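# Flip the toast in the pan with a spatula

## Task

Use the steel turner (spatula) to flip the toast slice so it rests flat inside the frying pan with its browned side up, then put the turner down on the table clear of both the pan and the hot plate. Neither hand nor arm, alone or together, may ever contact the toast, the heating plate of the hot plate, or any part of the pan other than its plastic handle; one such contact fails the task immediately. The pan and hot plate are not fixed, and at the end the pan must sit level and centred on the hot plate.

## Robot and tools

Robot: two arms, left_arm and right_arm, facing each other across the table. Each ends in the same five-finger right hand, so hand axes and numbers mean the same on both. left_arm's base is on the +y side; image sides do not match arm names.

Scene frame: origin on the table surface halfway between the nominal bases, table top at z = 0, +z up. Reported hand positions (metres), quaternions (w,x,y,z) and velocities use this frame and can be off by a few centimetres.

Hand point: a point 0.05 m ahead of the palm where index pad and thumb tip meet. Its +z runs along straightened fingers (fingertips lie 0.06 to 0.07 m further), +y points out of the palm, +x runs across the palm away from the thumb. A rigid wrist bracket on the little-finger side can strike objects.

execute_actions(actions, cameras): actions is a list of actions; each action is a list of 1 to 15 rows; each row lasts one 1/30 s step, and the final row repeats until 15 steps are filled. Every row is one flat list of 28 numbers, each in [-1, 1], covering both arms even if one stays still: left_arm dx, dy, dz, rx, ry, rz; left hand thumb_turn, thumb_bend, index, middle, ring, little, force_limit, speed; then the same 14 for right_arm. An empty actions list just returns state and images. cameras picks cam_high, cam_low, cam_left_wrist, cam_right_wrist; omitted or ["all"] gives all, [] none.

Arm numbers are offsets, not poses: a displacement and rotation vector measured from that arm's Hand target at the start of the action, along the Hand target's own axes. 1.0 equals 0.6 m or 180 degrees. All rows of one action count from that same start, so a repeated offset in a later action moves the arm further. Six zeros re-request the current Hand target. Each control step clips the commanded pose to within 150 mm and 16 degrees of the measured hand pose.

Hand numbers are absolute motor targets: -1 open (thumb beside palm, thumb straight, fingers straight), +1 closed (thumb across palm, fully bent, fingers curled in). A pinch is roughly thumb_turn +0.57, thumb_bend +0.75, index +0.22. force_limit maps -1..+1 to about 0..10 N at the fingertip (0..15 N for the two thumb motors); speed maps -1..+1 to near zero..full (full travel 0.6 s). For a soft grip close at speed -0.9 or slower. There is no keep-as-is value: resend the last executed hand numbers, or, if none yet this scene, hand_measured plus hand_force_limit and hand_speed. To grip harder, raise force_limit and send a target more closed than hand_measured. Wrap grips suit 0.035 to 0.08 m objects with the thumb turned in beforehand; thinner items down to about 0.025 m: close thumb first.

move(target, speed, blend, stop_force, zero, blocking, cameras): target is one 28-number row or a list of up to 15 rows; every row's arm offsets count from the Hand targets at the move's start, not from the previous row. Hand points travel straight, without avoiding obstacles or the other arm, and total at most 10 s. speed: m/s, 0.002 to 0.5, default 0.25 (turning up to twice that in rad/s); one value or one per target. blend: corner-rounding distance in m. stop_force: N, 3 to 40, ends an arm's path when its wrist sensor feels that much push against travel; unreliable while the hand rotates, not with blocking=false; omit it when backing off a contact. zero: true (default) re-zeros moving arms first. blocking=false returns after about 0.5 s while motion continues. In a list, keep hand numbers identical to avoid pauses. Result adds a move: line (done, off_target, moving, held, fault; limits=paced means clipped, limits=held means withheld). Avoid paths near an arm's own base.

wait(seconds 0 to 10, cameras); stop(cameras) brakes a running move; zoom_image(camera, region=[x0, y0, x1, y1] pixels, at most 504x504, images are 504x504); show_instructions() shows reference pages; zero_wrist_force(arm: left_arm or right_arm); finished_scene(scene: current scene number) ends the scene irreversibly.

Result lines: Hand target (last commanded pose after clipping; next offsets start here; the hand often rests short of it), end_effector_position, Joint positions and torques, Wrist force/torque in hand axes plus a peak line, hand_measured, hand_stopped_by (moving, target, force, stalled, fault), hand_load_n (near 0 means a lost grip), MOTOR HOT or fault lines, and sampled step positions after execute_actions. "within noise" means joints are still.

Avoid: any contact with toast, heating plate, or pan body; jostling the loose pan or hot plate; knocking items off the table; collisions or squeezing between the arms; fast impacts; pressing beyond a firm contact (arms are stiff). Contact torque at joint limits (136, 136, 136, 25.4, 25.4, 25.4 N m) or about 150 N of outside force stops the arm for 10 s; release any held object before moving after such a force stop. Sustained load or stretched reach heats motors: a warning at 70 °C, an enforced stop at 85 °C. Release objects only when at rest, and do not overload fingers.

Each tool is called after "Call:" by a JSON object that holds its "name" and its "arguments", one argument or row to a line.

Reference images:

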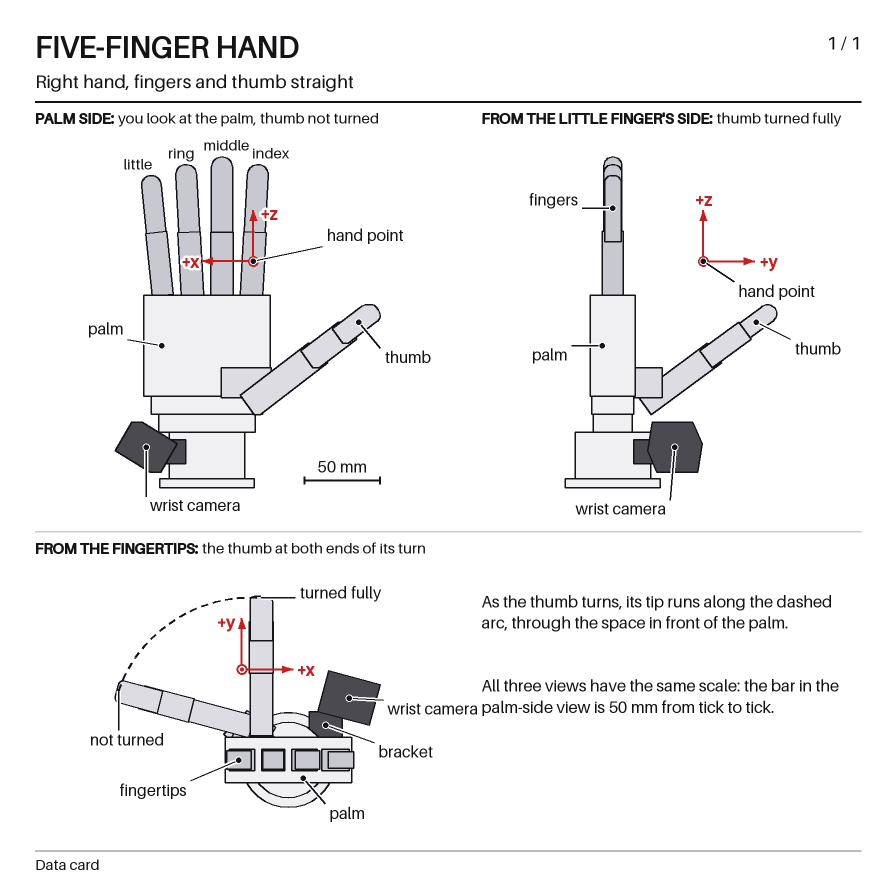

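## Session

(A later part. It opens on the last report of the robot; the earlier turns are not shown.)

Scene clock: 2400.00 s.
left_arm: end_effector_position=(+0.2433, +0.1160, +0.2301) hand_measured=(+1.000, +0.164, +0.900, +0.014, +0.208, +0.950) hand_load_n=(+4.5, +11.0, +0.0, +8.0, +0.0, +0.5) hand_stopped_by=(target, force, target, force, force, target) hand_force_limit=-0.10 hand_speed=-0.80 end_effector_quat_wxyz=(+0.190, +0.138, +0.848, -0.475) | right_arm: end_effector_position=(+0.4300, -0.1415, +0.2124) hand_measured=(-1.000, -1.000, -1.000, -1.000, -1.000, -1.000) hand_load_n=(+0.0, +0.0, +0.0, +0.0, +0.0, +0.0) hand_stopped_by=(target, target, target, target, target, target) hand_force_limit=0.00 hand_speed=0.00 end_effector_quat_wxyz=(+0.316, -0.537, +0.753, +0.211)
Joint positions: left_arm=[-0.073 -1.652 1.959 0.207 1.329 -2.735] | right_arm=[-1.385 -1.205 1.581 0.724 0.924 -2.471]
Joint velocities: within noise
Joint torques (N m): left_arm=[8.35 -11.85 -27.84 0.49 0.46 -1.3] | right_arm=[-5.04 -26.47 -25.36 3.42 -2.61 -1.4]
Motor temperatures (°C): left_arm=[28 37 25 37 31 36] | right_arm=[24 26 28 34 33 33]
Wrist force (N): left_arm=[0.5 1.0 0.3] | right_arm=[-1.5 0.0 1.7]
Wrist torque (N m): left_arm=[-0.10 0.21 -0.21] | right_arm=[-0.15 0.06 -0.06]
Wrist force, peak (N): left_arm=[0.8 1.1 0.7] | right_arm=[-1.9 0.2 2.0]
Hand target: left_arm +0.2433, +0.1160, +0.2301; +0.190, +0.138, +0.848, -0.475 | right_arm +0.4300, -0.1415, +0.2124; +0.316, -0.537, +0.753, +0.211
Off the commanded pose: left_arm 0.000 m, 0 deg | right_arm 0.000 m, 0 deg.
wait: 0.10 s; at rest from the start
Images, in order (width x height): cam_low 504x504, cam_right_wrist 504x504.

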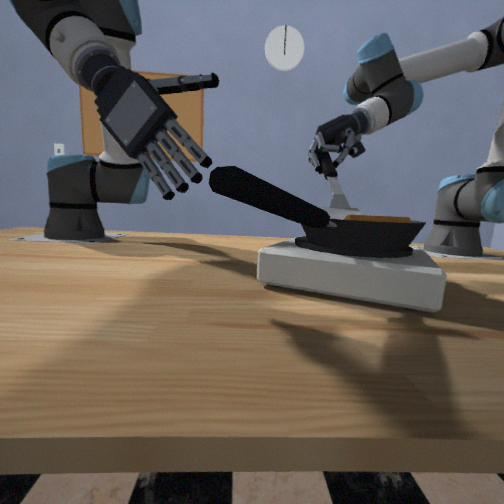

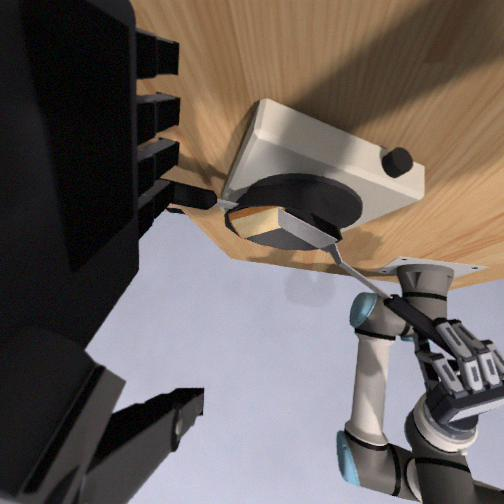

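Call:
{"name": "move", "arguments": {
  "target": [
    [0.0145,-0.0390,-0.0222,0,0,0,1,0.97,0.9,0.6,0.95,0.95,-0.1,-0.8,0,0,0,0,0,0,-1,-1,-1,-1,-1,-1,0,0],
    [-0.0627,-0.0412,-0.0338,0.0081,0.0319,-0.0580,1,0.97,0.9,0.6,0.95,0.95,-0.1,-0.8,0,0,0,0,0,0,-1,-1,-1,-1,-1,-1,0,0],
    [-0.0477,-0.0162,-0.0178,0.0081,0.0319,-0.0580,1,0.97,0.9,0.6,0.95,0.95,-0.1,-0.8,0,0,0,0,0,0,-1,-1,-1,-1,-1,-1,0,0]
  ],
  "speed": 0.05,
  "cameras": ["cam_right_wrist","cam_left_wrist"]
}}

Call:
{"name": "zoom_image", "arguments": {
  "camera": "cam_right_wrist",
  "region": [170, 160, 330, 320]
}}

Call:
{"name": "zoom_image", "arguments": {
  "camera": "cam_left_wrist",
  "region": [300, 260, 480, 440]
}}

Scene clock: 2451.23 s.
left_arm: end_effector_position=(+0.2628, +0.1187, +0.2554) hand_measured=(+1.000, +0.164, +0.900, +0.014, +0.208, +0.950) hand_load_n=(+6.0, +7.0, +0.0, +5.5, +0.0, +2.0) hand_stopped_by=(target, force, target, force, force, target) hand_force_limit=-0.10 hand_speed=-0.80 end_effector_quat_wxyz=(+0.101, +0.086, +0.860, -0.493) | right_arm: end_effector_position=(+0.4300, -0.1415, +0.2124) hand_measured=(-1.000, -1.000, -1.000, -1.000, -1.000, -1.000) hand_load_n=(+0.0, +0.0, +0.0, +0.0, +0.0, +0.0) hand_stopped_by=(target, target, target, target, target, target) hand_force_limit=0.00 hand_speed=0.00 end_effector_quat_wxyz=(+0.316, -0.537, +0.753, +0.211)
Joint positions: left_arm=[0.103 -1.629 1.833 0.312 1.584 -2.832] | right_arm=[-1.385 -1.205 1.581 0.724 0.924 -2.471]
Joint velocities: within noise
Joint torques (N m): left_arm=[-13.36 -26.15 -26.8 1.75 1.74 0.79] | right_arm=[-4.03 -29.85 -26.03 3.12 -2.52 -1.12]
Motor temperatures (°C): left_arm=[28 37 25 37 31 35] | right_arm=[24 26 28 34 33 33]
Wrist force (N): left_arm=[-1.1 -0.3 -0.5] | right_arm=[-1.5 -0.1 1.6]
Wrist torque (N m): left_arm=[-0.25 -0.03 0.13] | right_arm=[-0.16 0.06 -0.06]
Wrist force, peak (N): left_arm=[-0.4 -3.7 -2.3] | right_arm=[-1.8 0.1 1.9]
Hand target: left_arm +0.2627, +0.1187, +0.2555; +0.101, +0.086, +0.860, -0.493 | right_arm +0.4300, -0.1415, +0.2124; +0.316, -0.537, +0.753, +0.211
Off the commanded pose: left_arm 0.000 m, 0 deg | right_arm 0.000 m, 0 deg.
move: done
Images, in order (width x height): cam_left_wrist 504x504, cam_right_wrist 504x504.

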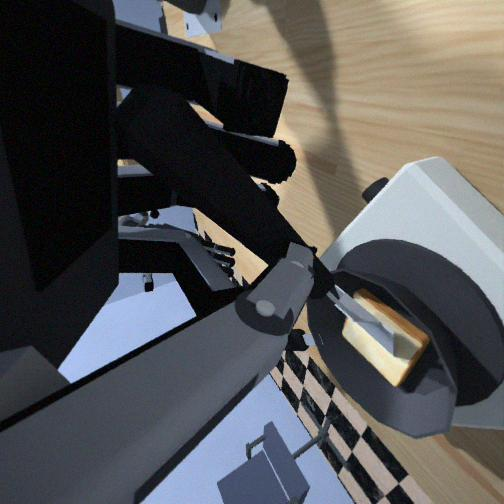

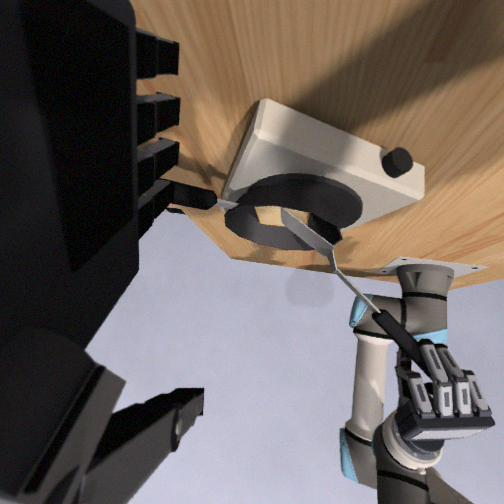

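Scaled by 3.150.

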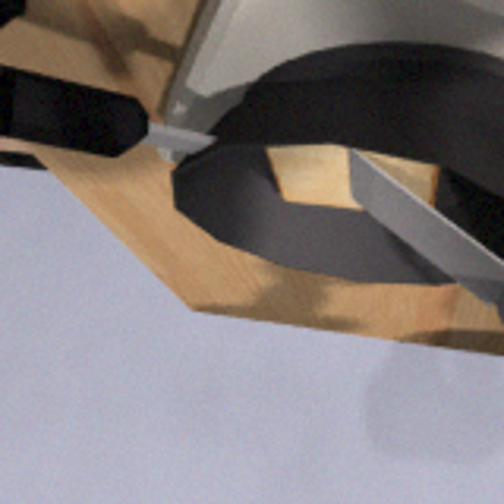

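Scaled by 2.800.

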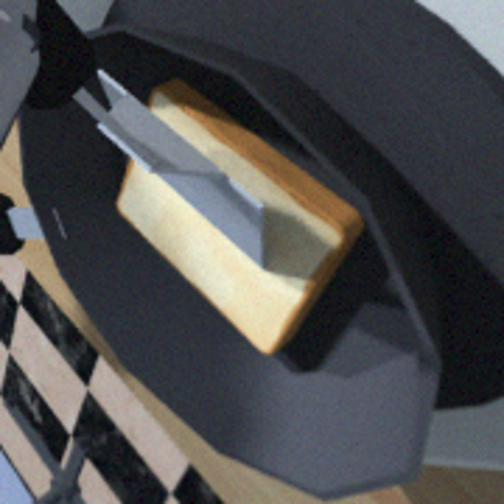

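Call:
{"name": "move", "arguments": {
  "target": [
    [-0.0129,-0.0415,-0.0247,0,0,0,1,0.97,0.9,0.6,0.95,0.95,-0.1,-0.8,0,0,0,0,0,0,-1,-1,-1,-1,-1,-1,0,0],
    [0.0515,-0.0580,-0.0306,0,0,0,1,0.97,0.9,0.6,0.95,0.95,-0.1,-0.8,0,0,0,0,0,0,-1,-1,-1,-1,-1,-1,0,0]
  ],
  "speed": 0.06,
  "cameras": ["cam_right_wrist","cam_high"]
}}

Call:
{"name": "zoom_image", "arguments": {
  "camera": "cam_right_wrist",
  "region": [170, 160, 330, 320]
}}

Call:
{"name": "zoom_image", "arguments": {
  "camera": "cam_high",
  "region": [205, 215, 295, 305]
}}

Scene clock: 2469.20 s.
left_arm: end_effector_position=(+0.2227, +0.1188, +0.2855) hand_measured=(+1.000, +0.164, +0.900, +0.014, +0.208, +0.950) hand_load_n=(+3.5, +9.0, +0.0, +6.0, +0.0, +1.0) hand_stopped_by=(target, force, target, force, force, target) hand_force_limit=-0.10 hand_speed=-0.80 end_effector_quat_wxyz=(+0.101, +0.086, +0.860, -0.493) | right_arm: end_effector_position=(+0.4300, -0.1415, +0.2124) hand_measured=(-1.000, -1.000, -1.000, -1.000, -1.000, -1.000) hand_load_n=(+0.0, -0.5, +0.0, +0.0, +0.0, +0.0) hand_stopped_by=(target, target, target, target, target, target) hand_force_limit=0.00 hand_speed=0.00 end_effector_quat_wxyz=(+0.316, -0.537, +0.753, +0.211)
Joint positions: left_arm=[-0.03 -1.688 1.809 0.398 1.469 -2.898] | right_arm=[-1.385 -1.205 1.581 0.724 0.924 -2.471]
Joint velocities: within noise
Joint torques (N m): left_arm=[3.52 -7.02 -30.64 -1.87 0.57 1.29] | right_arm=[-3.77 -30.12 -25.52 3.06 -2.64 -1.15]
Motor temperatures (°C): left_arm=[28 37 25 37 31 35] | right_arm=[24 26 28 34 33 33]
Wrist force (N): left_arm=[0.0 1.4 0.7] | right_arm=[-1.6 0.0 1.5]
Wrist torque (N m): left_arm=[-0.12 0.19 -0.22] | right_arm=[-0.15 0.08 -0.07]
Wrist force, peak (N): left_arm=[0.4 2.0 1.3] | right_arm=[-1.9 0.0 1.9]
Hand target: left_arm +0.2227, +0.1187, +0.2855; +0.101, +0.086, +0.860, -0.493 | right_arm +0.4300, -0.1415, +0.2124; +0.316, -0.537, +0.753, +0.211
Off the commanded pose: left_arm 0.000 m, 0 deg | right_arm 0.000 m, 0 deg.
move: done
Images, in order (width x height): cam_high 504x504, cam_right_wrist 504x504.

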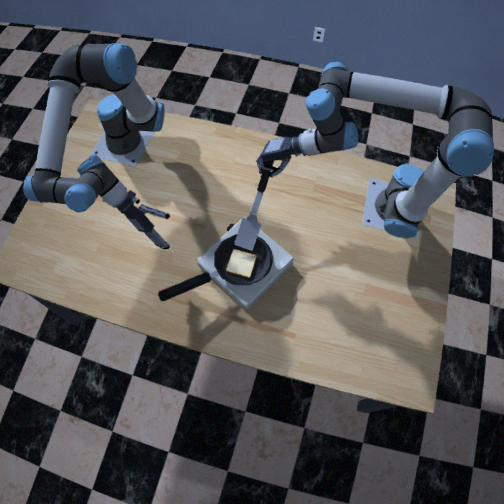

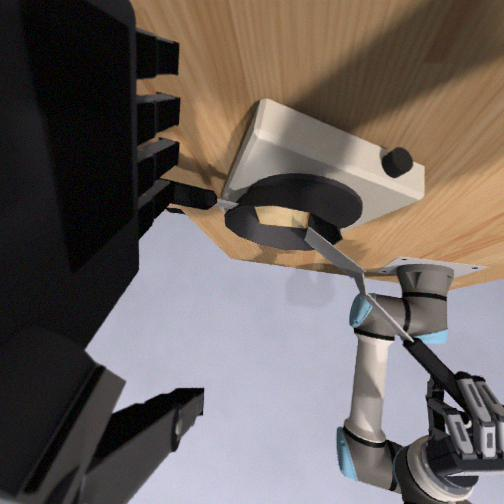

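Scaled by 3.150.

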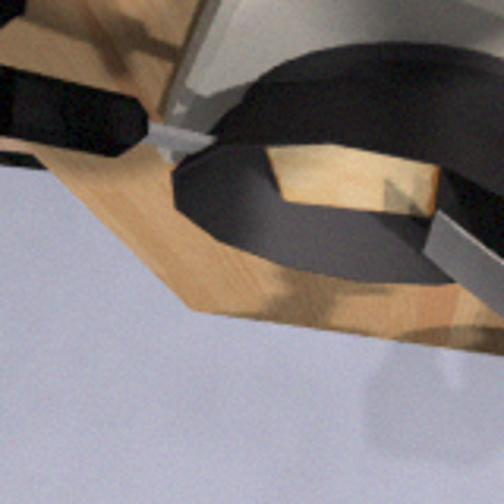

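Scaled by 5.600.

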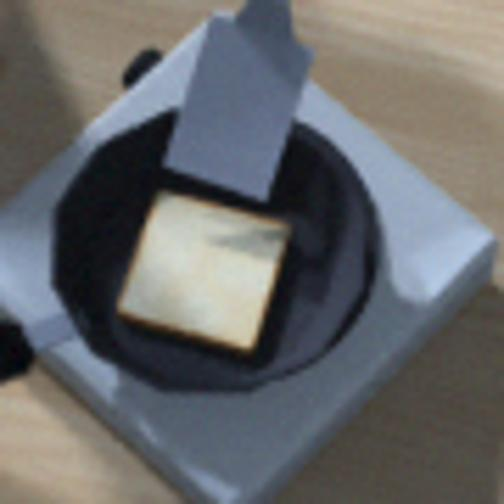

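Call:
{"name": "move", "arguments": {
  "target": [
    [-0.0823,-0.0100,-0.0282,0.0068,0.0266,-0.0483,1,0.97,0.9,0.6,0.95,0.95,-0.1,-0.8,0,0,0,0,0,0,-1,-1,-1,-1,-1,-1,0,0],
    [-0.0717,0.0247,-0.0075,0.0068,0.0266,-0.0483,1,0.97,0.9,0.6,0.95,0.95,-0.1,-0.8,0,0,0,0,0,0,-1,-1,-1,-1,-1,-1,0,0],
    [-0.0548,0.0512,0.0092,0.0020,0.0080,-0.0145,1,0.97,0.9,0.6,0.95,0.95,-0.1,-0.8,0,0,0,0,0,0,-1,-1,-1,-1,-1,-1,0,0],
    [-0.0473,0.0792,0.0260,-0.0020,-0.0080,0.0145,1,0.97,0.9,0.6,0.95,0.95,-0.1,-0.8,0,0,0,0,0,0,-1,-1,-1,-1,-1,-1,0,0]
  ],
  "speed": 0.04,
  "cameras": ["cam_right_wrist","cam_high"]
}}

Call:
{"name": "zoom_image", "arguments": {
  "camera": "cam_right_wrist",
  "region": [170, 160, 330, 320]
}}

Call:
{"name": "zoom_image", "arguments": {
  "camera": "cam_high",
  "region": [205, 215, 295, 305]
}}

Scene clock: 2539.23 s.
left_arm: end_effector_position=(+0.2631, +0.1275, +0.2456) hand_measured=(+1.000, +0.164, +0.900, +0.014, +0.208, +0.950) hand_load_n=(+6.0, +7.5, +0.0, +5.5, +0.0, +1.5) hand_stopped_by=(target, force, target, force, force, target) hand_force_limit=-0.10 hand_speed=-0.80 end_effector_quat_wxyz=(+0.123, +0.099, +0.858, -0.489) end_effector_velocity=(-0.002, -0.001, +0.001) end_effector_angular_velocity=(-0.001, +0.008, -0.003) | right_arm: end_effector_position=(+0.4300, -0.1415, +0.2124) hand_measured=(-1.000, -1.000, -1.000, -1.000, -1.000, -1.000) hand_load_n=(+0.0, +0.0, +0.0, +0.0, +0.0, -0.5) hand_stopped_by=(target, target, target, target, target, target) hand_force_limit=0.00 hand_speed=0.00 end_effector_quat_wxyz=(+0.316, -0.537, +0.753, +0.211)
Joint positions: left_arm=[0.079 -1.652 1.887 0.278 1.538 -2.798] | right_arm=[-1.385 -1.205 1.581 0.724 0.924 -2.471]
Joint velocities: left_arm=[0.001 0 -0.005 0.004 0.008 -0.005] | right_arm=[within noise]
Joint torques (N m): left_arm=[15.4 -23.26 -27.65 1.62 1.8 -2.47] | right_arm=[-3.77 -31.06 -25.72 2.97 -2.49 -1.07]
Motor temperatures (°C): left_arm=[28 36 25 37 31 35] | right_arm=[24 26 28 34 33 33]
Wrist force (N): left_arm=[-0.6 -0.9 -0.3] | right_arm=[-1.6 0.2 1.7]
Wrist torque (N m): left_arm=[-0.24 -0.01 0.11] | right_arm=[-0.13 0.08 -0.06]
Wrist force, peak (N): left_arm=[0.0 -1.9 -1.2] | right_arm=[-1.9 0.1 1.8]
Hand target: left_arm +0.2632, +0.1275, +0.2456; +0.123, +0.099, +0.858, -0.489 | right_arm +0.4300, -0.1415, +0.2124; +0.316, -0.537, +0.753, +0.211
Off the commanded pose: left_arm 0.000 m, 0 deg | right_arm 0.000 m, 0 deg.
move: done
Images, in order (width x height): cam_high 504x504, cam_right_wrist 504x504.

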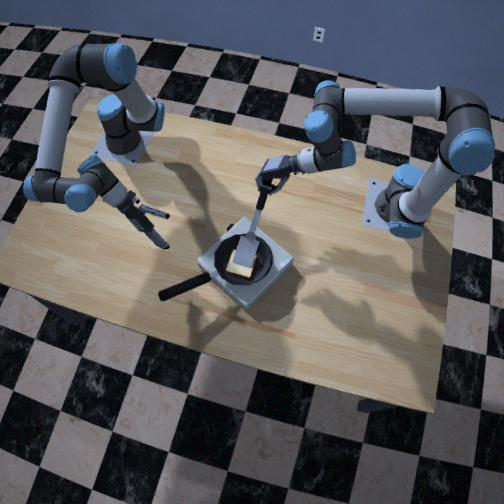

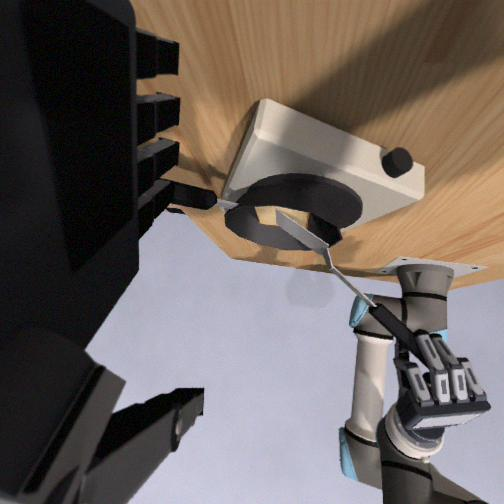

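Scaled by 3.150.

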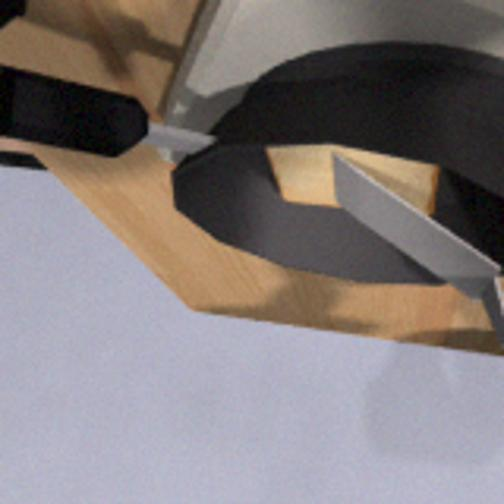

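Scaled by 5.600.

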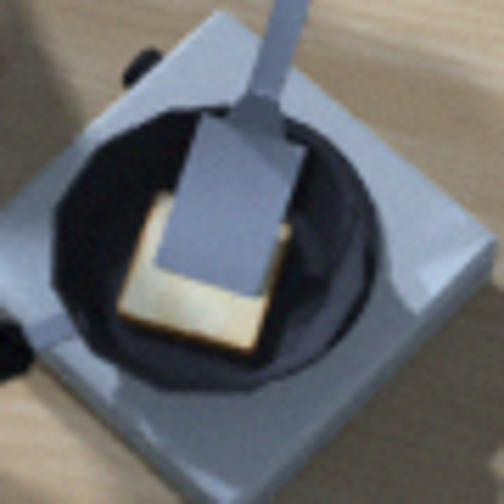

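Call:
{"name": "move", "arguments": {
  "target": [
    [-0.0154,-0.0407,-0.0246,0,0,0,1,0.97,0.9,0.6,0.95,0.95,-0.1,-0.8,0,0,0,0,0,0,-1,-1,-1,-1,-1,-1,0,0],
    [-0.0898,-0.1132,-0.0637,0.0156,0.0612,-0.1111,1,0.97,0.9,0.6,0.95,0.95,-0.1,-0.8,0,0,0,0,0,0,-1,-1,-1,-1,-1,-1,0,0],
    [-0.0770,-0.0792,-0.0432,0.0156,0.0612,-0.1111,1,0.97,0.9,0.6,0.95,0.95,-0.1,-0.8,0,0,0,0,0,0,-1,-1,-1,-1,-1,-1,0,0]
  ],
  "speed": 0.05,
  "cameras": ["cam_right_wrist","cam_high"]
}}

Call:
{"name": "zoom_image", "arguments": {
  "camera": "cam_right_wrist",
  "region": [170, 160, 330, 320]
}}

Call:
{"name": "zoom_image", "arguments": {
  "camera": "cam_high",
  "region": [205, 215, 295, 305]
}}

Scene clock: 2570.50 s.
left_arm: end_effector_position=(+0.2903, +0.1238, +0.3114) hand_measured=(+1.000, +0.164, +0.900, +0.014, +0.208, +0.950) hand_load_n=(+4.0, +9.0, +0.0, +6.0, +0.0, +1.0) hand_stopped_by=(target, force, target, force, force, target) hand_force_limit=-0.10 hand_speed=-0.80 end_effector_quat_wxyz=(+0.048, +0.002, -0.857, +0.512) | right_arm: end_effector_position=(+0.4300, -0.1415, +0.2124) hand_measured=(-1.000, -1.000, -1.000, -1.000, -1.000, -1.000) hand_load_n=(-0.5, +0.0, +0.0, +0.0, +0.0, +0.0) hand_stopped_by=(target, target, target, target, target, target) hand_force_limit=0.00 hand_speed=0.00 end_effector_quat_wxyz=(+0.316, -0.537, +0.753, +0.211)
Joint positions: left_arm=[0.364 -1.532 1.575 0.496 1.983 -3.003] | right_arm=[-1.385 -1.205 1.581 0.724 0.924 -2.471]
Joint velocities: within noise
Joint torques (N m): left_arm=[-14.26 -14.58 -29.48 1.38 -0.15 0.87] | right_arm=[-3.67 -32.25 -25.93 2.91 -2.55 -1.04]
Motor temperatures (°C): left_arm=[28 36 25 37 31 35] | right_arm=[24 26 28 34 33 33]
Wrist force (N): left_arm=[-0.2 1.2 0.7] | right_arm=[-1.4 0.0 1.7]
Wrist torque (N m): left_arm=[-0.15 0.07 -0.15] | right_arm=[-0.16 0.05 -0.06]
Wrist force, peak (N): left_arm=[-0.7 1.8 1.2] | right_arm=[-1.9 0.1 2.1]
Hand target: left_arm +0.2903, +0.1238, +0.3113; -0.048, -0.002, +0.857, -0.512 | right_arm +0.4300, -0.1415, +0.2124; +0.316, -0.537, +0.753, +0.211
Off the commanded pose: left_arm 0.000 m, 0 deg | right_arm 0.000 m, 0 deg.
move: done
Images, in order (width x height): cam_high 504x504, cam_right_wrist 504x504.

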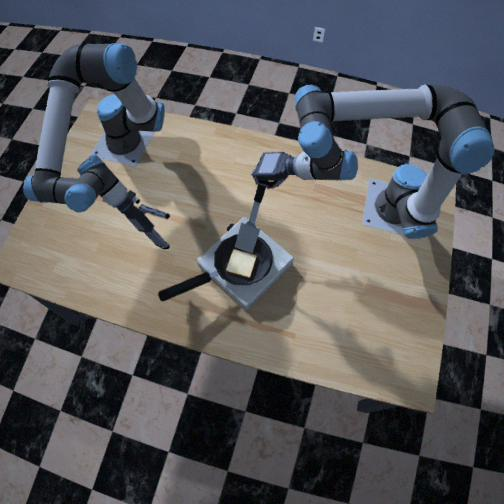

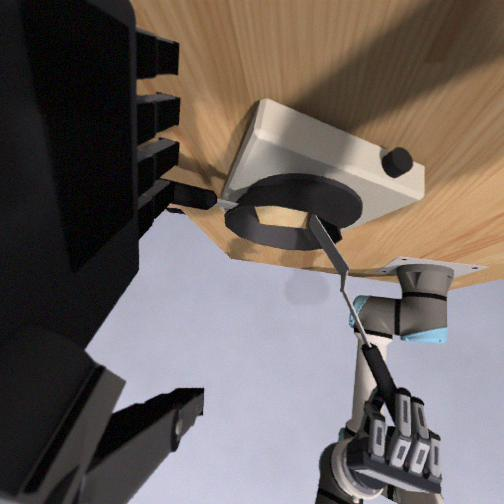

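Scaled by 3.150.

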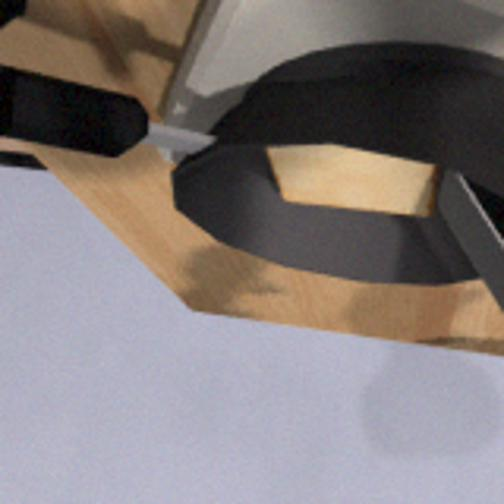

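Scaled by 5.600.

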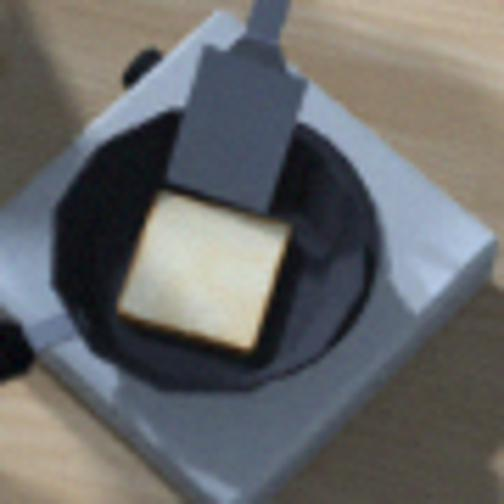

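Call:
{"name": "move", "arguments": {
  "target": [
    [0.0340,0.0367,0.0250,-0.0067,-0.0266,0.0483,1,0.97,0.9,0.6,0.95,0.95,-0.1,-0.8,0,0,0,0,0,0,-1,-1,-1,-1,-1,-1,0,0],
    [0.0395,0.0673,0.0423,-0.0114,-0.0452,0.0821,1,0.97,0.9,0.6,0.95,0.95,-0.1,-0.8,0,0,0,0,0,0,-1,-1,-1,-1,-1,-1,0,0],
    [0.0355,0.0967,0.0582,-0.0155,-0.0611,0.1111,1,0.97,0.9,0.6,0.95,0.95,-0.1,-0.8,0,0,0,0,0,0,-1,-1,-1,-1,-1,-1,0,0]
  ],
  "speed": 0.04,
  "cameras": ["cam_right_wrist","cam_high"]
}}

Call:
{"name": "zoom_image", "arguments": {
  "camera": "cam_right_wrist",
  "region": [170, 160, 330, 320]
}}

Call:
{"name": "zoom_image", "arguments": {
  "camera": "cam_high",
  "region": [205, 215, 295, 305]
}}

Scene clock: 2592.63 s.
left_arm: end_effector_position=(+0.2632, +0.1216, +0.2457) hand_measured=(+1.000, +0.164, +0.900, +0.014, +0.208, +0.950) hand_load_n=(+3.5, +9.0, +0.0, +6.0, -0.5, +1.0) hand_stopped_by=(target, force, target, force, force, target) hand_force_limit=-0.10 hand_speed=-0.80 end_effector_quat_wxyz=(+0.123, +0.099, +0.858, -0.489) end_effector_velocity=(-0.001, -0.001, +0.001) end_effector_angular_velocity=(+0.000, +0.007, -0.002) | right_arm: end_effector_position=(+0.4300, -0.1415, +0.2124) hand_measured=(-1.000, -1.000, -1.000, -1.000, -1.000, -1.000) hand_load_n=(+0.0, +0.0, +0.0, +0.0, +0.0, +0.0) hand_stopped_by=(target, target, target, target, target, target) hand_force_limit=0.00 hand_speed=0.00 end_effector_quat_wxyz=(+0.316, -0.537, +0.753, +0.211)
Joint positions: left_arm=[0.078 -1.639 1.875 0.277 1.537 -2.799] | right_arm=[-1.385 -1.205 1.581 0.724 0.924 -2.471]
Joint velocities: left_arm=[0.001 0 -0.005 0.005 0.007 -0.005] | right_arm=[within noise]
Joint torques (N m): left_arm=[12.66 -26.66 -30.58 0.75 2.13 -1.74] | right_arm=[-2.6 -32.52 -25.57 2.89 -2.58 -0.99]
Motor temperatures (°C): left_arm=[28 36 25 37 31 35] | right_arm=[24 26 28 34 33 33]
Wrist force (N): left_arm=[0.6 1.4 0.6] | right_arm=[-1.5 0.0 1.6]
Wrist torque (N m): left_arm=[-0.13 0.15 -0.22] | right_arm=[-0.16 0.07 -0.05]
Wrist force, peak (N): left_arm=[0.4 1.8 1.2] | right_arm=[-1.7 0.0 2.0]
Hand target: left_arm +0.2632, +0.1217, +0.2457; +0.123, +0.099, +0.858, -0.489 | right_arm +0.4300, -0.1415, +0.2124; +0.316, -0.537, +0.753, +0.211
Off the commanded pose: left_arm 0.000 m, 0 deg | right_arm 0.000 m, 0 deg.
move: done
Images, in order (width x height): cam_high 504x504, cam_right_wrist 504x504.

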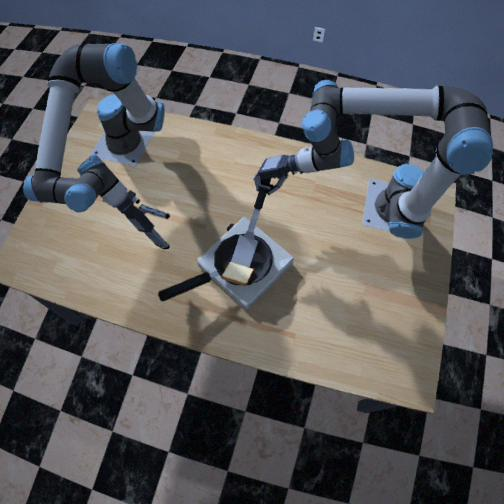

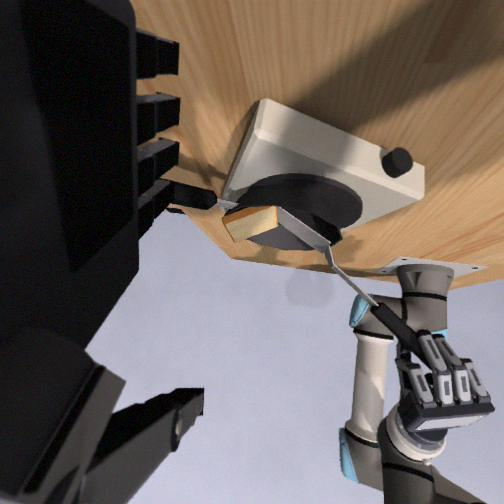

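Scaled by 3.150.

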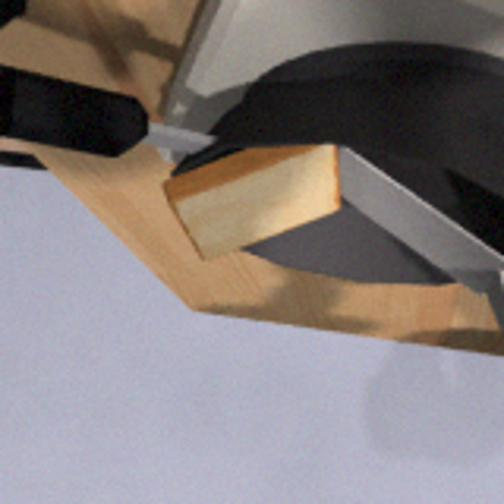

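Scaled by 5.600.

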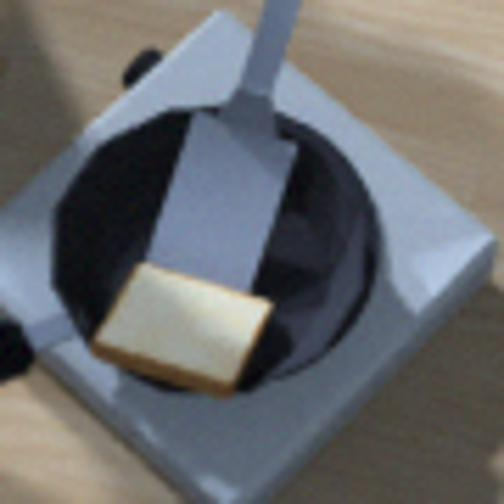

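Call:
{"name": "move", "arguments": {
  "target": [
    [0.0067,0.0320,0.0185,-0.0041,-0.0160,0.0290,1,0.97,0.9,0.6,0.95,0.95,-0.1,-0.8,0,0,0,0,0,0,-1,-1,-1,-1,-1,-1,0,0],
    [0.0050,0.0627,0.0353,-0.0074,-0.0292,0.0531,1,0.97,0.9,0.6,0.95,0.95,-0.1,-0.8,0,0,0,0,0,0,-1,-1,-1,-1,-1,-1,0,0],
    [-0.0013,0.0859,0.0473,-0.0095,-0.0372,0.0676,1,0.97,0.9,0.6,0.95,0.95,-0.1,-0.8,0,0,0,0,0,0,-1,-1,-1,-1,-1,-1,0,0]
  ],
  "speed": 0.03,
  "cameras": ["cam_right_wrist","cam_high"]
}}

Call:
{"name": "zoom_image", "arguments": {
  "camera": "cam_right_wrist",
  "region": [170, 160, 330, 320]
}}

Call:
{"name": "zoom_image", "arguments": {
  "camera": "cam_high",
  "region": [205, 215, 295, 305]
}}

Scene clock: 2611.27 s.
left_arm: end_effector_position=(+0.2823, +0.1230, +0.1899) hand_measured=(+1.000, +0.164, +0.900, +0.014, +0.208, +0.950) hand_load_n=(+3.5, +9.0, +0.0, +6.0, +0.0, +0.5) hand_stopped_by=(target, force, target, force, force, target) hand_force_limit=-0.10 hand_speed=-0.80 end_effector_quat_wxyz=(+0.226, +0.159, +0.841, -0.466) end_effector_velocity=(+0.000, +0.001, +0.000) end_effector_angular_velocity=(+0.002, +0.005, +0.003) | right_arm: end_effector_position=(+0.4300, -0.1415, +0.2124) hand_measured=(-1.000, -1.000, -1.000, -1.000, -1.000, -1.000) hand_load_n=(+0.0, +0.0, +0.0, +0.0, +0.0, +0.0) hand_stopped_by=(target, target, target, target, target, target) hand_force_limit=0.00 hand_speed=0.00 end_effector_quat_wxyz=(+0.316, -0.537, +0.753, +0.211)
Joint positions: left_arm=[0.016 -1.598 2.038 0.055 1.365 -2.613] | right_arm=[-1.385 -1.205 1.581 0.724 0.924 -2.471]
Joint velocities: left_arm=[0 -0.001 -0.002 0.006 0 -0.006] | right_arm=[within noise]
Joint torques (N m): left_arm=[9.6 -24.49 -28.96 1.45 0.86 -1.3] | right_arm=[-1.94 -34.13 -25.3 2.81 -2.45 -0.84]
Motor temperatures (°C): left_arm=[28 36 25 37 31 35] | right_arm=[24 26 28 34 33 33]
Wrist force (N): left_arm=[1.0 1.6 0.6] | right_arm=[-1.6 0.1 1.9]
Wrist torque (N m): left_arm=[-0.07 0.22 -0.27] | right_arm=[-0.15 0.07 -0.06]
Wrist force, peak (N): left_arm=[0.4 2.0 1.4] | right_arm=[-1.7 0.1 2.0]
Hand target: left_arm +0.2822, +0.1229, +0.1901; +0.226, +0.159, +0.841, -0.466 | right_arm +0.4300, -0.1415, +0.2124; +0.316, -0.537, +0.753, +0.211
Off the commanded pose: left_arm 0.000 m, 0 deg | right_arm 0.000 m, 0 deg.
move: done
Images, in order (width x height): cam_high 504x504, cam_right_wrist 504x504.

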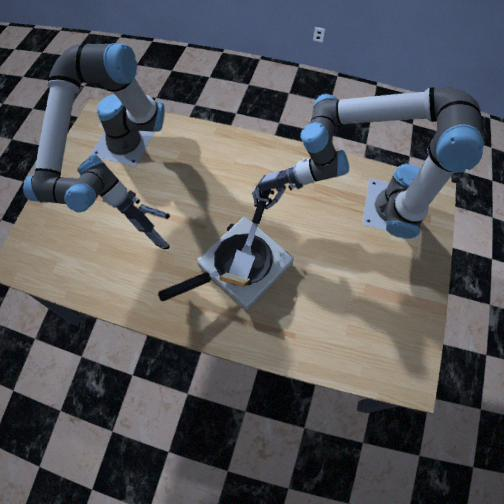

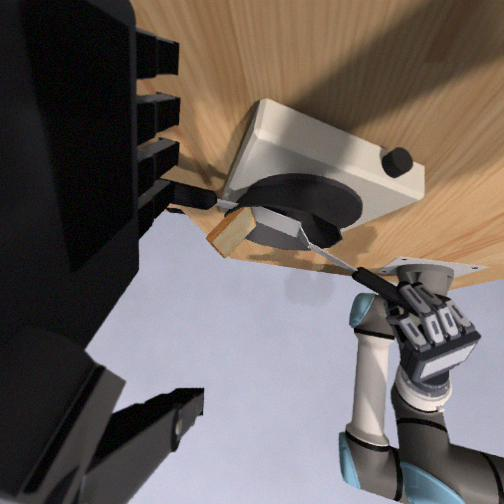

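Scaled by 3.150.

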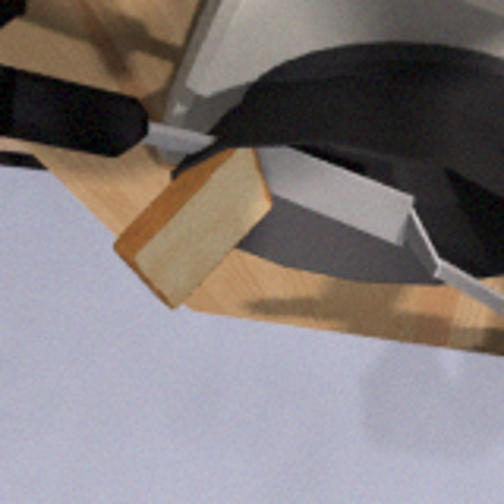

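Scaled by 5.600.

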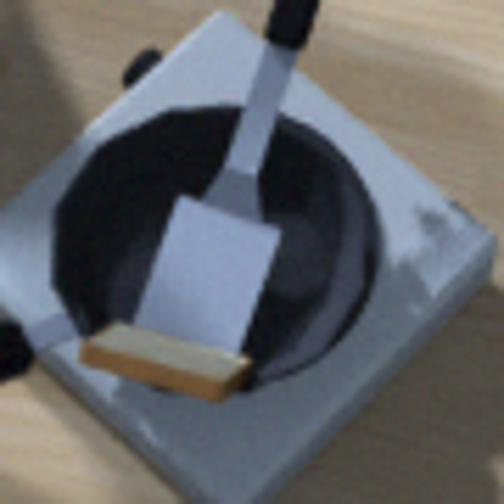

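Call:
{"name": "move", "arguments": {
  "target": [-0.0168,0.0103,0.0033,0,0,0,1,0.97,0.9,0.6,0.95,0.95,-0.1,-0.8,0,0,0,0,0,0,-1,-1,-1,-1,-1,-1,0,0],
  "speed": 0.015,
  "stop_force": 3,
  "cameras": ["cam_right_wrist","cam_high"]
}}

Call:
{"name": "zoom_image", "arguments": {
  "camera": "cam_right_wrist",
  "region": [190, 180, 310, 300]
}}

Call:
{"name": "zoom_image", "arguments": {
  "camera": "cam_high",
  "region": [205, 215, 295, 305]
}}

Scene clock: 2627.77 s.
left_arm: end_effector_position=(+0.2942, +0.1239, +0.1901) hand_measured=(+1.000, +0.164, +0.900, +0.014, +0.208, +0.950) hand_load_n=(+3.0, +8.5, +0.0, +6.0, +0.0, +1.0) hand_stopped_by=(target, force, target, force, force, target) hand_force_limit=-0.10 hand_speed=-0.80 end_effector_quat_wxyz=(+0.226, +0.159, +0.841, -0.466) | right_arm: end_effector_position=(+0.4300, -0.1415, +0.2124) hand_measured=(-1.000, -1.000, -1.000, -1.000, -1.000, -1.000) hand_load_n=(+0.0, +0.0, +0.0, +0.0, +0.0, +0.0) hand_stopped_by=(target, target, target, target, target, target) hand_force_limit=0.00 hand_speed=0.00 end_effector_quat_wxyz=(+0.316, -0.537, +0.753, +0.211)
Joint positions: left_arm=[0.057 -1.588 2.027 0.051 1.4 -2.594] | right_arm=[-1.385 -1.205 1.581 0.724 0.924 -2.471]
Joint velocities: within noise
Joint torques (N m): left_arm=[-12.82 -28.47 -14.11 0.73 -2.21 -1.58] | right_arm=[-1.39 -35.29 -25.11 2.67 -2.52 -0.93]
Motor temperatures (°C): left_arm=[27 36 25 37 31 35] | right_arm=[24 26 28 34 33 33]
Wrist force (N): left_arm=[0.7 0.9 0.6] | right_arm=[-1.5 0.2 1.9]
Wrist torque (N m): left_arm=[-0.11 0.23 -0.26] | right_arm=[-0.15 0.05 -0.06]
Wrist force, peak (N): left_arm=[2.5 0.2 0.2] | right_arm=[-1.6 -0.1 2.2]
Hand target: left_arm +0.2942, +0.1239, +0.1901; +0.226, +0.159, +0.841, -0.466 | right_arm +0.4300, -0.1415, +0.2124; +0.316, -0.537, +0.753, +0.211
Off the commanded pose: left_arm 0.000 m, 0 deg | right_arm 0.000 m, 0 deg.
move: done
Images, in order (width x height): cam_high 504x504, cam_right_wrist 504x504.

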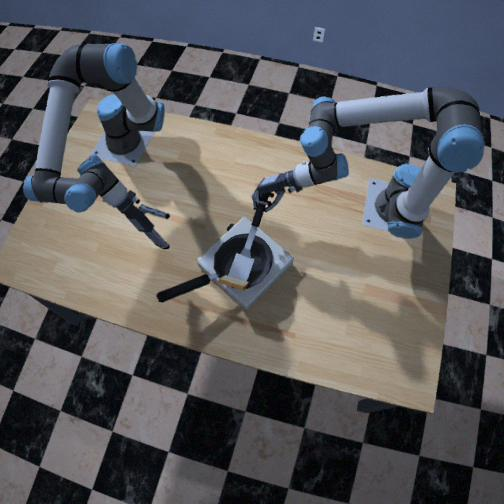

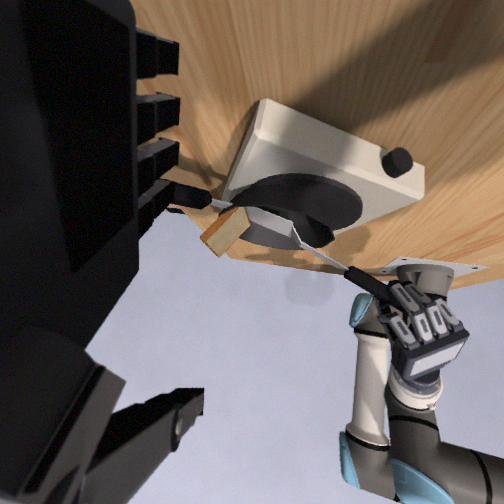

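Scaled by 4.200.

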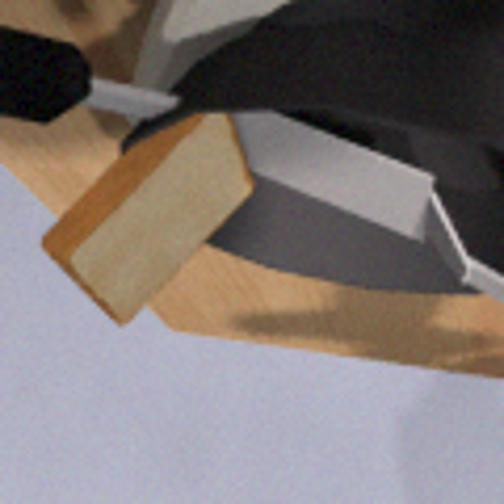

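Scaled by 5.600.

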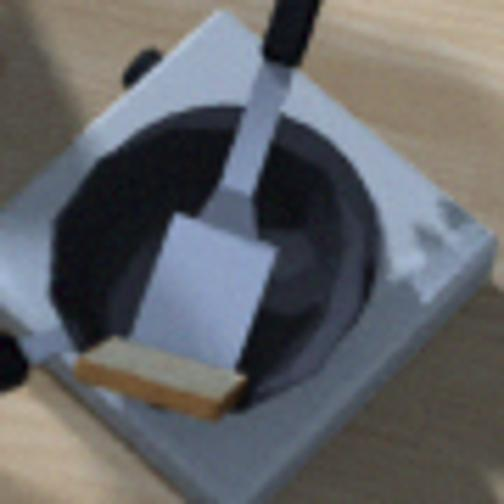

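Call:
{"name": "wait", "arguments": {
  "seconds": 0.1,
  "cameras": ["cam_low","cam_left_wrist"]
}}

Call:
{"name": "zoom_image", "arguments": {
  "camera": "cam_low",
  "region": [250, 170, 450, 310]
}}

Scene clock: 2634.23 s.
left_arm: end_effector_position=(+0.2942, +0.1239, +0.1901) hand_measured=(+1.000, +0.164, +0.900, +0.014, +0.208, +0.950) hand_load_n=(+3.5, +8.5, +0.0, +6.0, +0.0, +1.0) hand_stopped_by=(target, force, target, force, force, target) hand_force_limit=-0.10 hand_speed=-0.80 end_effector_quat_wxyz=(+0.226, +0.159, +0.841, -0.466) | right_arm: end_effector_position=(+0.4300, -0.1415, +0.2124) hand_measured=(-1.000, -1.000, -1.000, -1.000, -1.000, -1.000) hand_load_n=(+0.0, -0.5, +0.0, +0.0, +0.0, +0.0) hand_stopped_by=(target, target, target, target, target, target) hand_force_limit=0.00 hand_speed=0.00 end_effector_quat_wxyz=(+0.316, -0.537, +0.753, +0.211)
Joint positions: left_arm=[0.057 -1.588 2.027 0.052 1.4 -2.594] | right_arm=[-1.385 -1.205 1.581 0.724 0.924 -2.471]
Joint velocities: within noise
Joint torques (N m): left_arm=[-12.61 -28.44 -17.4 0.94 -0.28 -1.54] | right_arm=[-1.29 -35.56 -25.45 2.72 -2.38 -0.9]
Motor temperatures (°C): left_arm=[27 36 25 37 31 35] | right_arm=[24 26 28 34 33 33]
Wrist force (N): left_arm=[1.1 1.0 0.6] | right_arm=[-1.6 -0.1 1.7]
Wrist torque (N m): left_arm=[-0.11 0.18 -0.25] | right_arm=[-0.17 0.08 -0.07]
Wrist force, peak (N): left_arm=[1.1 1.5 1.1] | right_arm=[-1.8 0.0 1.9]
Hand target: left_arm +0.2942, +0.1239, +0.1901; +0.226, +0.159, +0.841, -0.466 | right_arm +0.4300, -0.1415, +0.2124; +0.316, -0.537, +0.753, +0.211
Off the commanded pose: left_arm 0.000 m, 0 deg | right_arm 0.000 m, 0 deg.
wait: 0.10 s; at rest from the start
Images, in order (width x height): cam_low 504x504, cam_left_wrist 504x504.

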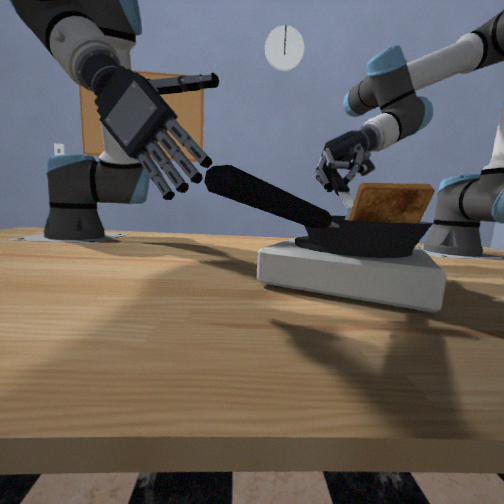

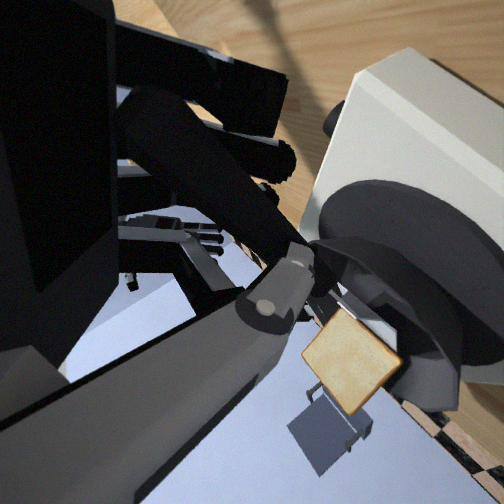

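Scaled by 2.520.

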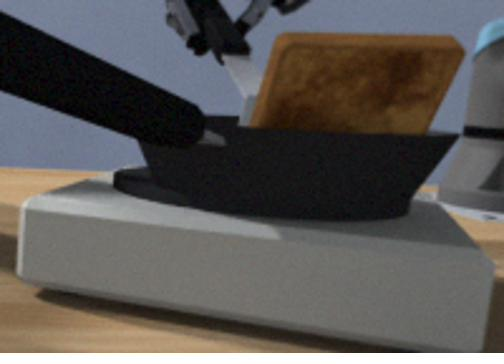

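Call:
{"name": "move", "arguments": {
  "target": [
    [0,0,0,0,0,0,1,0.97,0.9,0.6,0.95,0.95,-0.1,-0.8,-0.0307,-0.057,-0.252,0,0,0,-1,-1,-1,-1,-1,-1,0,0],
    [0,0,0,0,0,0,1,0.97,0.9,0.6,0.95,0.95,-0.1,-0.8,-0.1207,-0.3062,-0.1387,0.309,-0.049,-0.4595,-1,-1,-1,-1,-1,-1,0,0]
  ],
  "speed": 0.25
}}

Scene clock: 2758.27 s.
left_arm: end_effector_position=(+0.2942, +0.1239, +0.1901) hand_measured=(+1.000, +0.164, +0.900, +0.014, +0.208, +0.950) hand_load_n=(+3.5, +9.0, +0.0, +6.0, +0.0, +1.0) hand_stopped_by=(target, force, target, force, force, target) hand_force_limit=-0.10 hand_speed=-0.80 end_effector_quat_wxyz=(+0.226, +0.159, +0.841, -0.466) | right_arm: end_effector_position=(+0.5985, -0.2086, +0.3264) hand_measured=(-1.000, -1.000, -1.000, -1.000, -1.000, -1.000) hand_load_n=(+0.0, +0.0, +0.0, -0.5, +0.0, +0.0) hand_stopped_by=(target, target, target, target, target, target) hand_force_limit=0.00 hand_speed=0.00 end_effector_quat_wxyz=(+0.616, -0.673, +0.212, -0.349)
Joint positions: left_arm=[0.057 -1.588 2.027 0.052 1.4 -2.594] | right_arm=[-1.494 -1.484 1.73 -0.25 0.89 -3.349]
Joint velocities: within noise
Joint torques (N m): left_arm=[-12.22 -28.11 -24.24 0.81 0.93 -1.43] | right_arm=[-7.5 -37.83 -30.2 -3.48 1.89 0.12]
Motor temperatures (°C): left_arm=[27 36 24 37 30 35] | right_arm=[24 26 28 33 33 33]
Wrist force (N): left_arm=[0.7 0.8 0.5] | right_arm=[0.6 -1.4 2.7]
Wrist torque (N m): left_arm=[-0.08 0.21 -0.26] | right_arm=[-0.20 -0.07 0.10]
Wrist force, peak (N): left_arm=[1.4 1.9 0.9] | right_arm=[-1.3 0.5 3.6]
Hand target: left_arm +0.2942, +0.1239, +0.1901; +0.226, +0.159, +0.841, -0.466 | right_arm +0.5985, -0.2086, +0.3266; -0.616, +0.673, -0.212, +0.349
Off the commanded pose: left_arm 0.000 m, 0 deg | right_arm 0.000 m, 0 deg.
move: done

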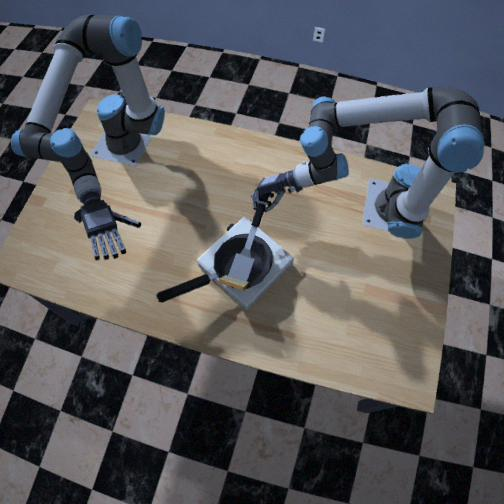

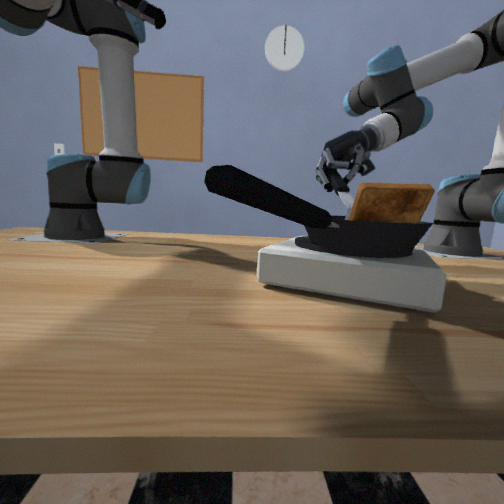

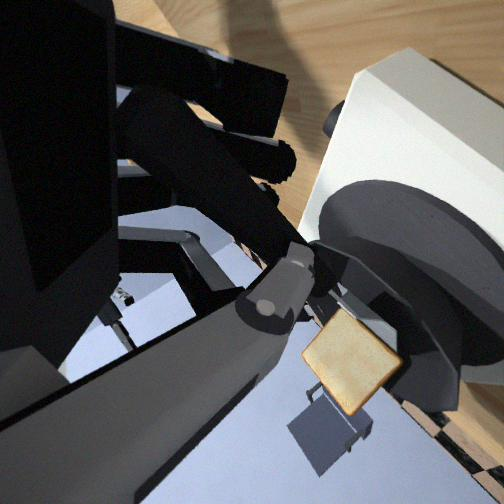

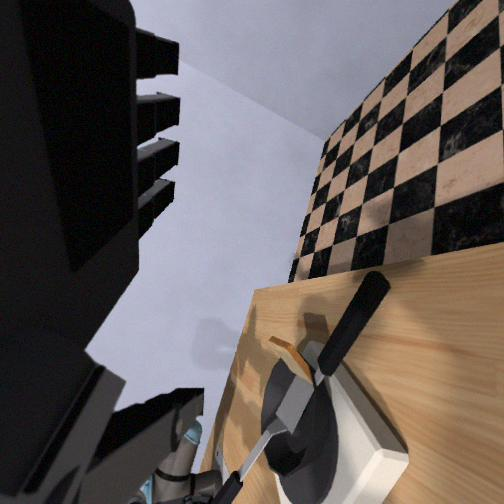

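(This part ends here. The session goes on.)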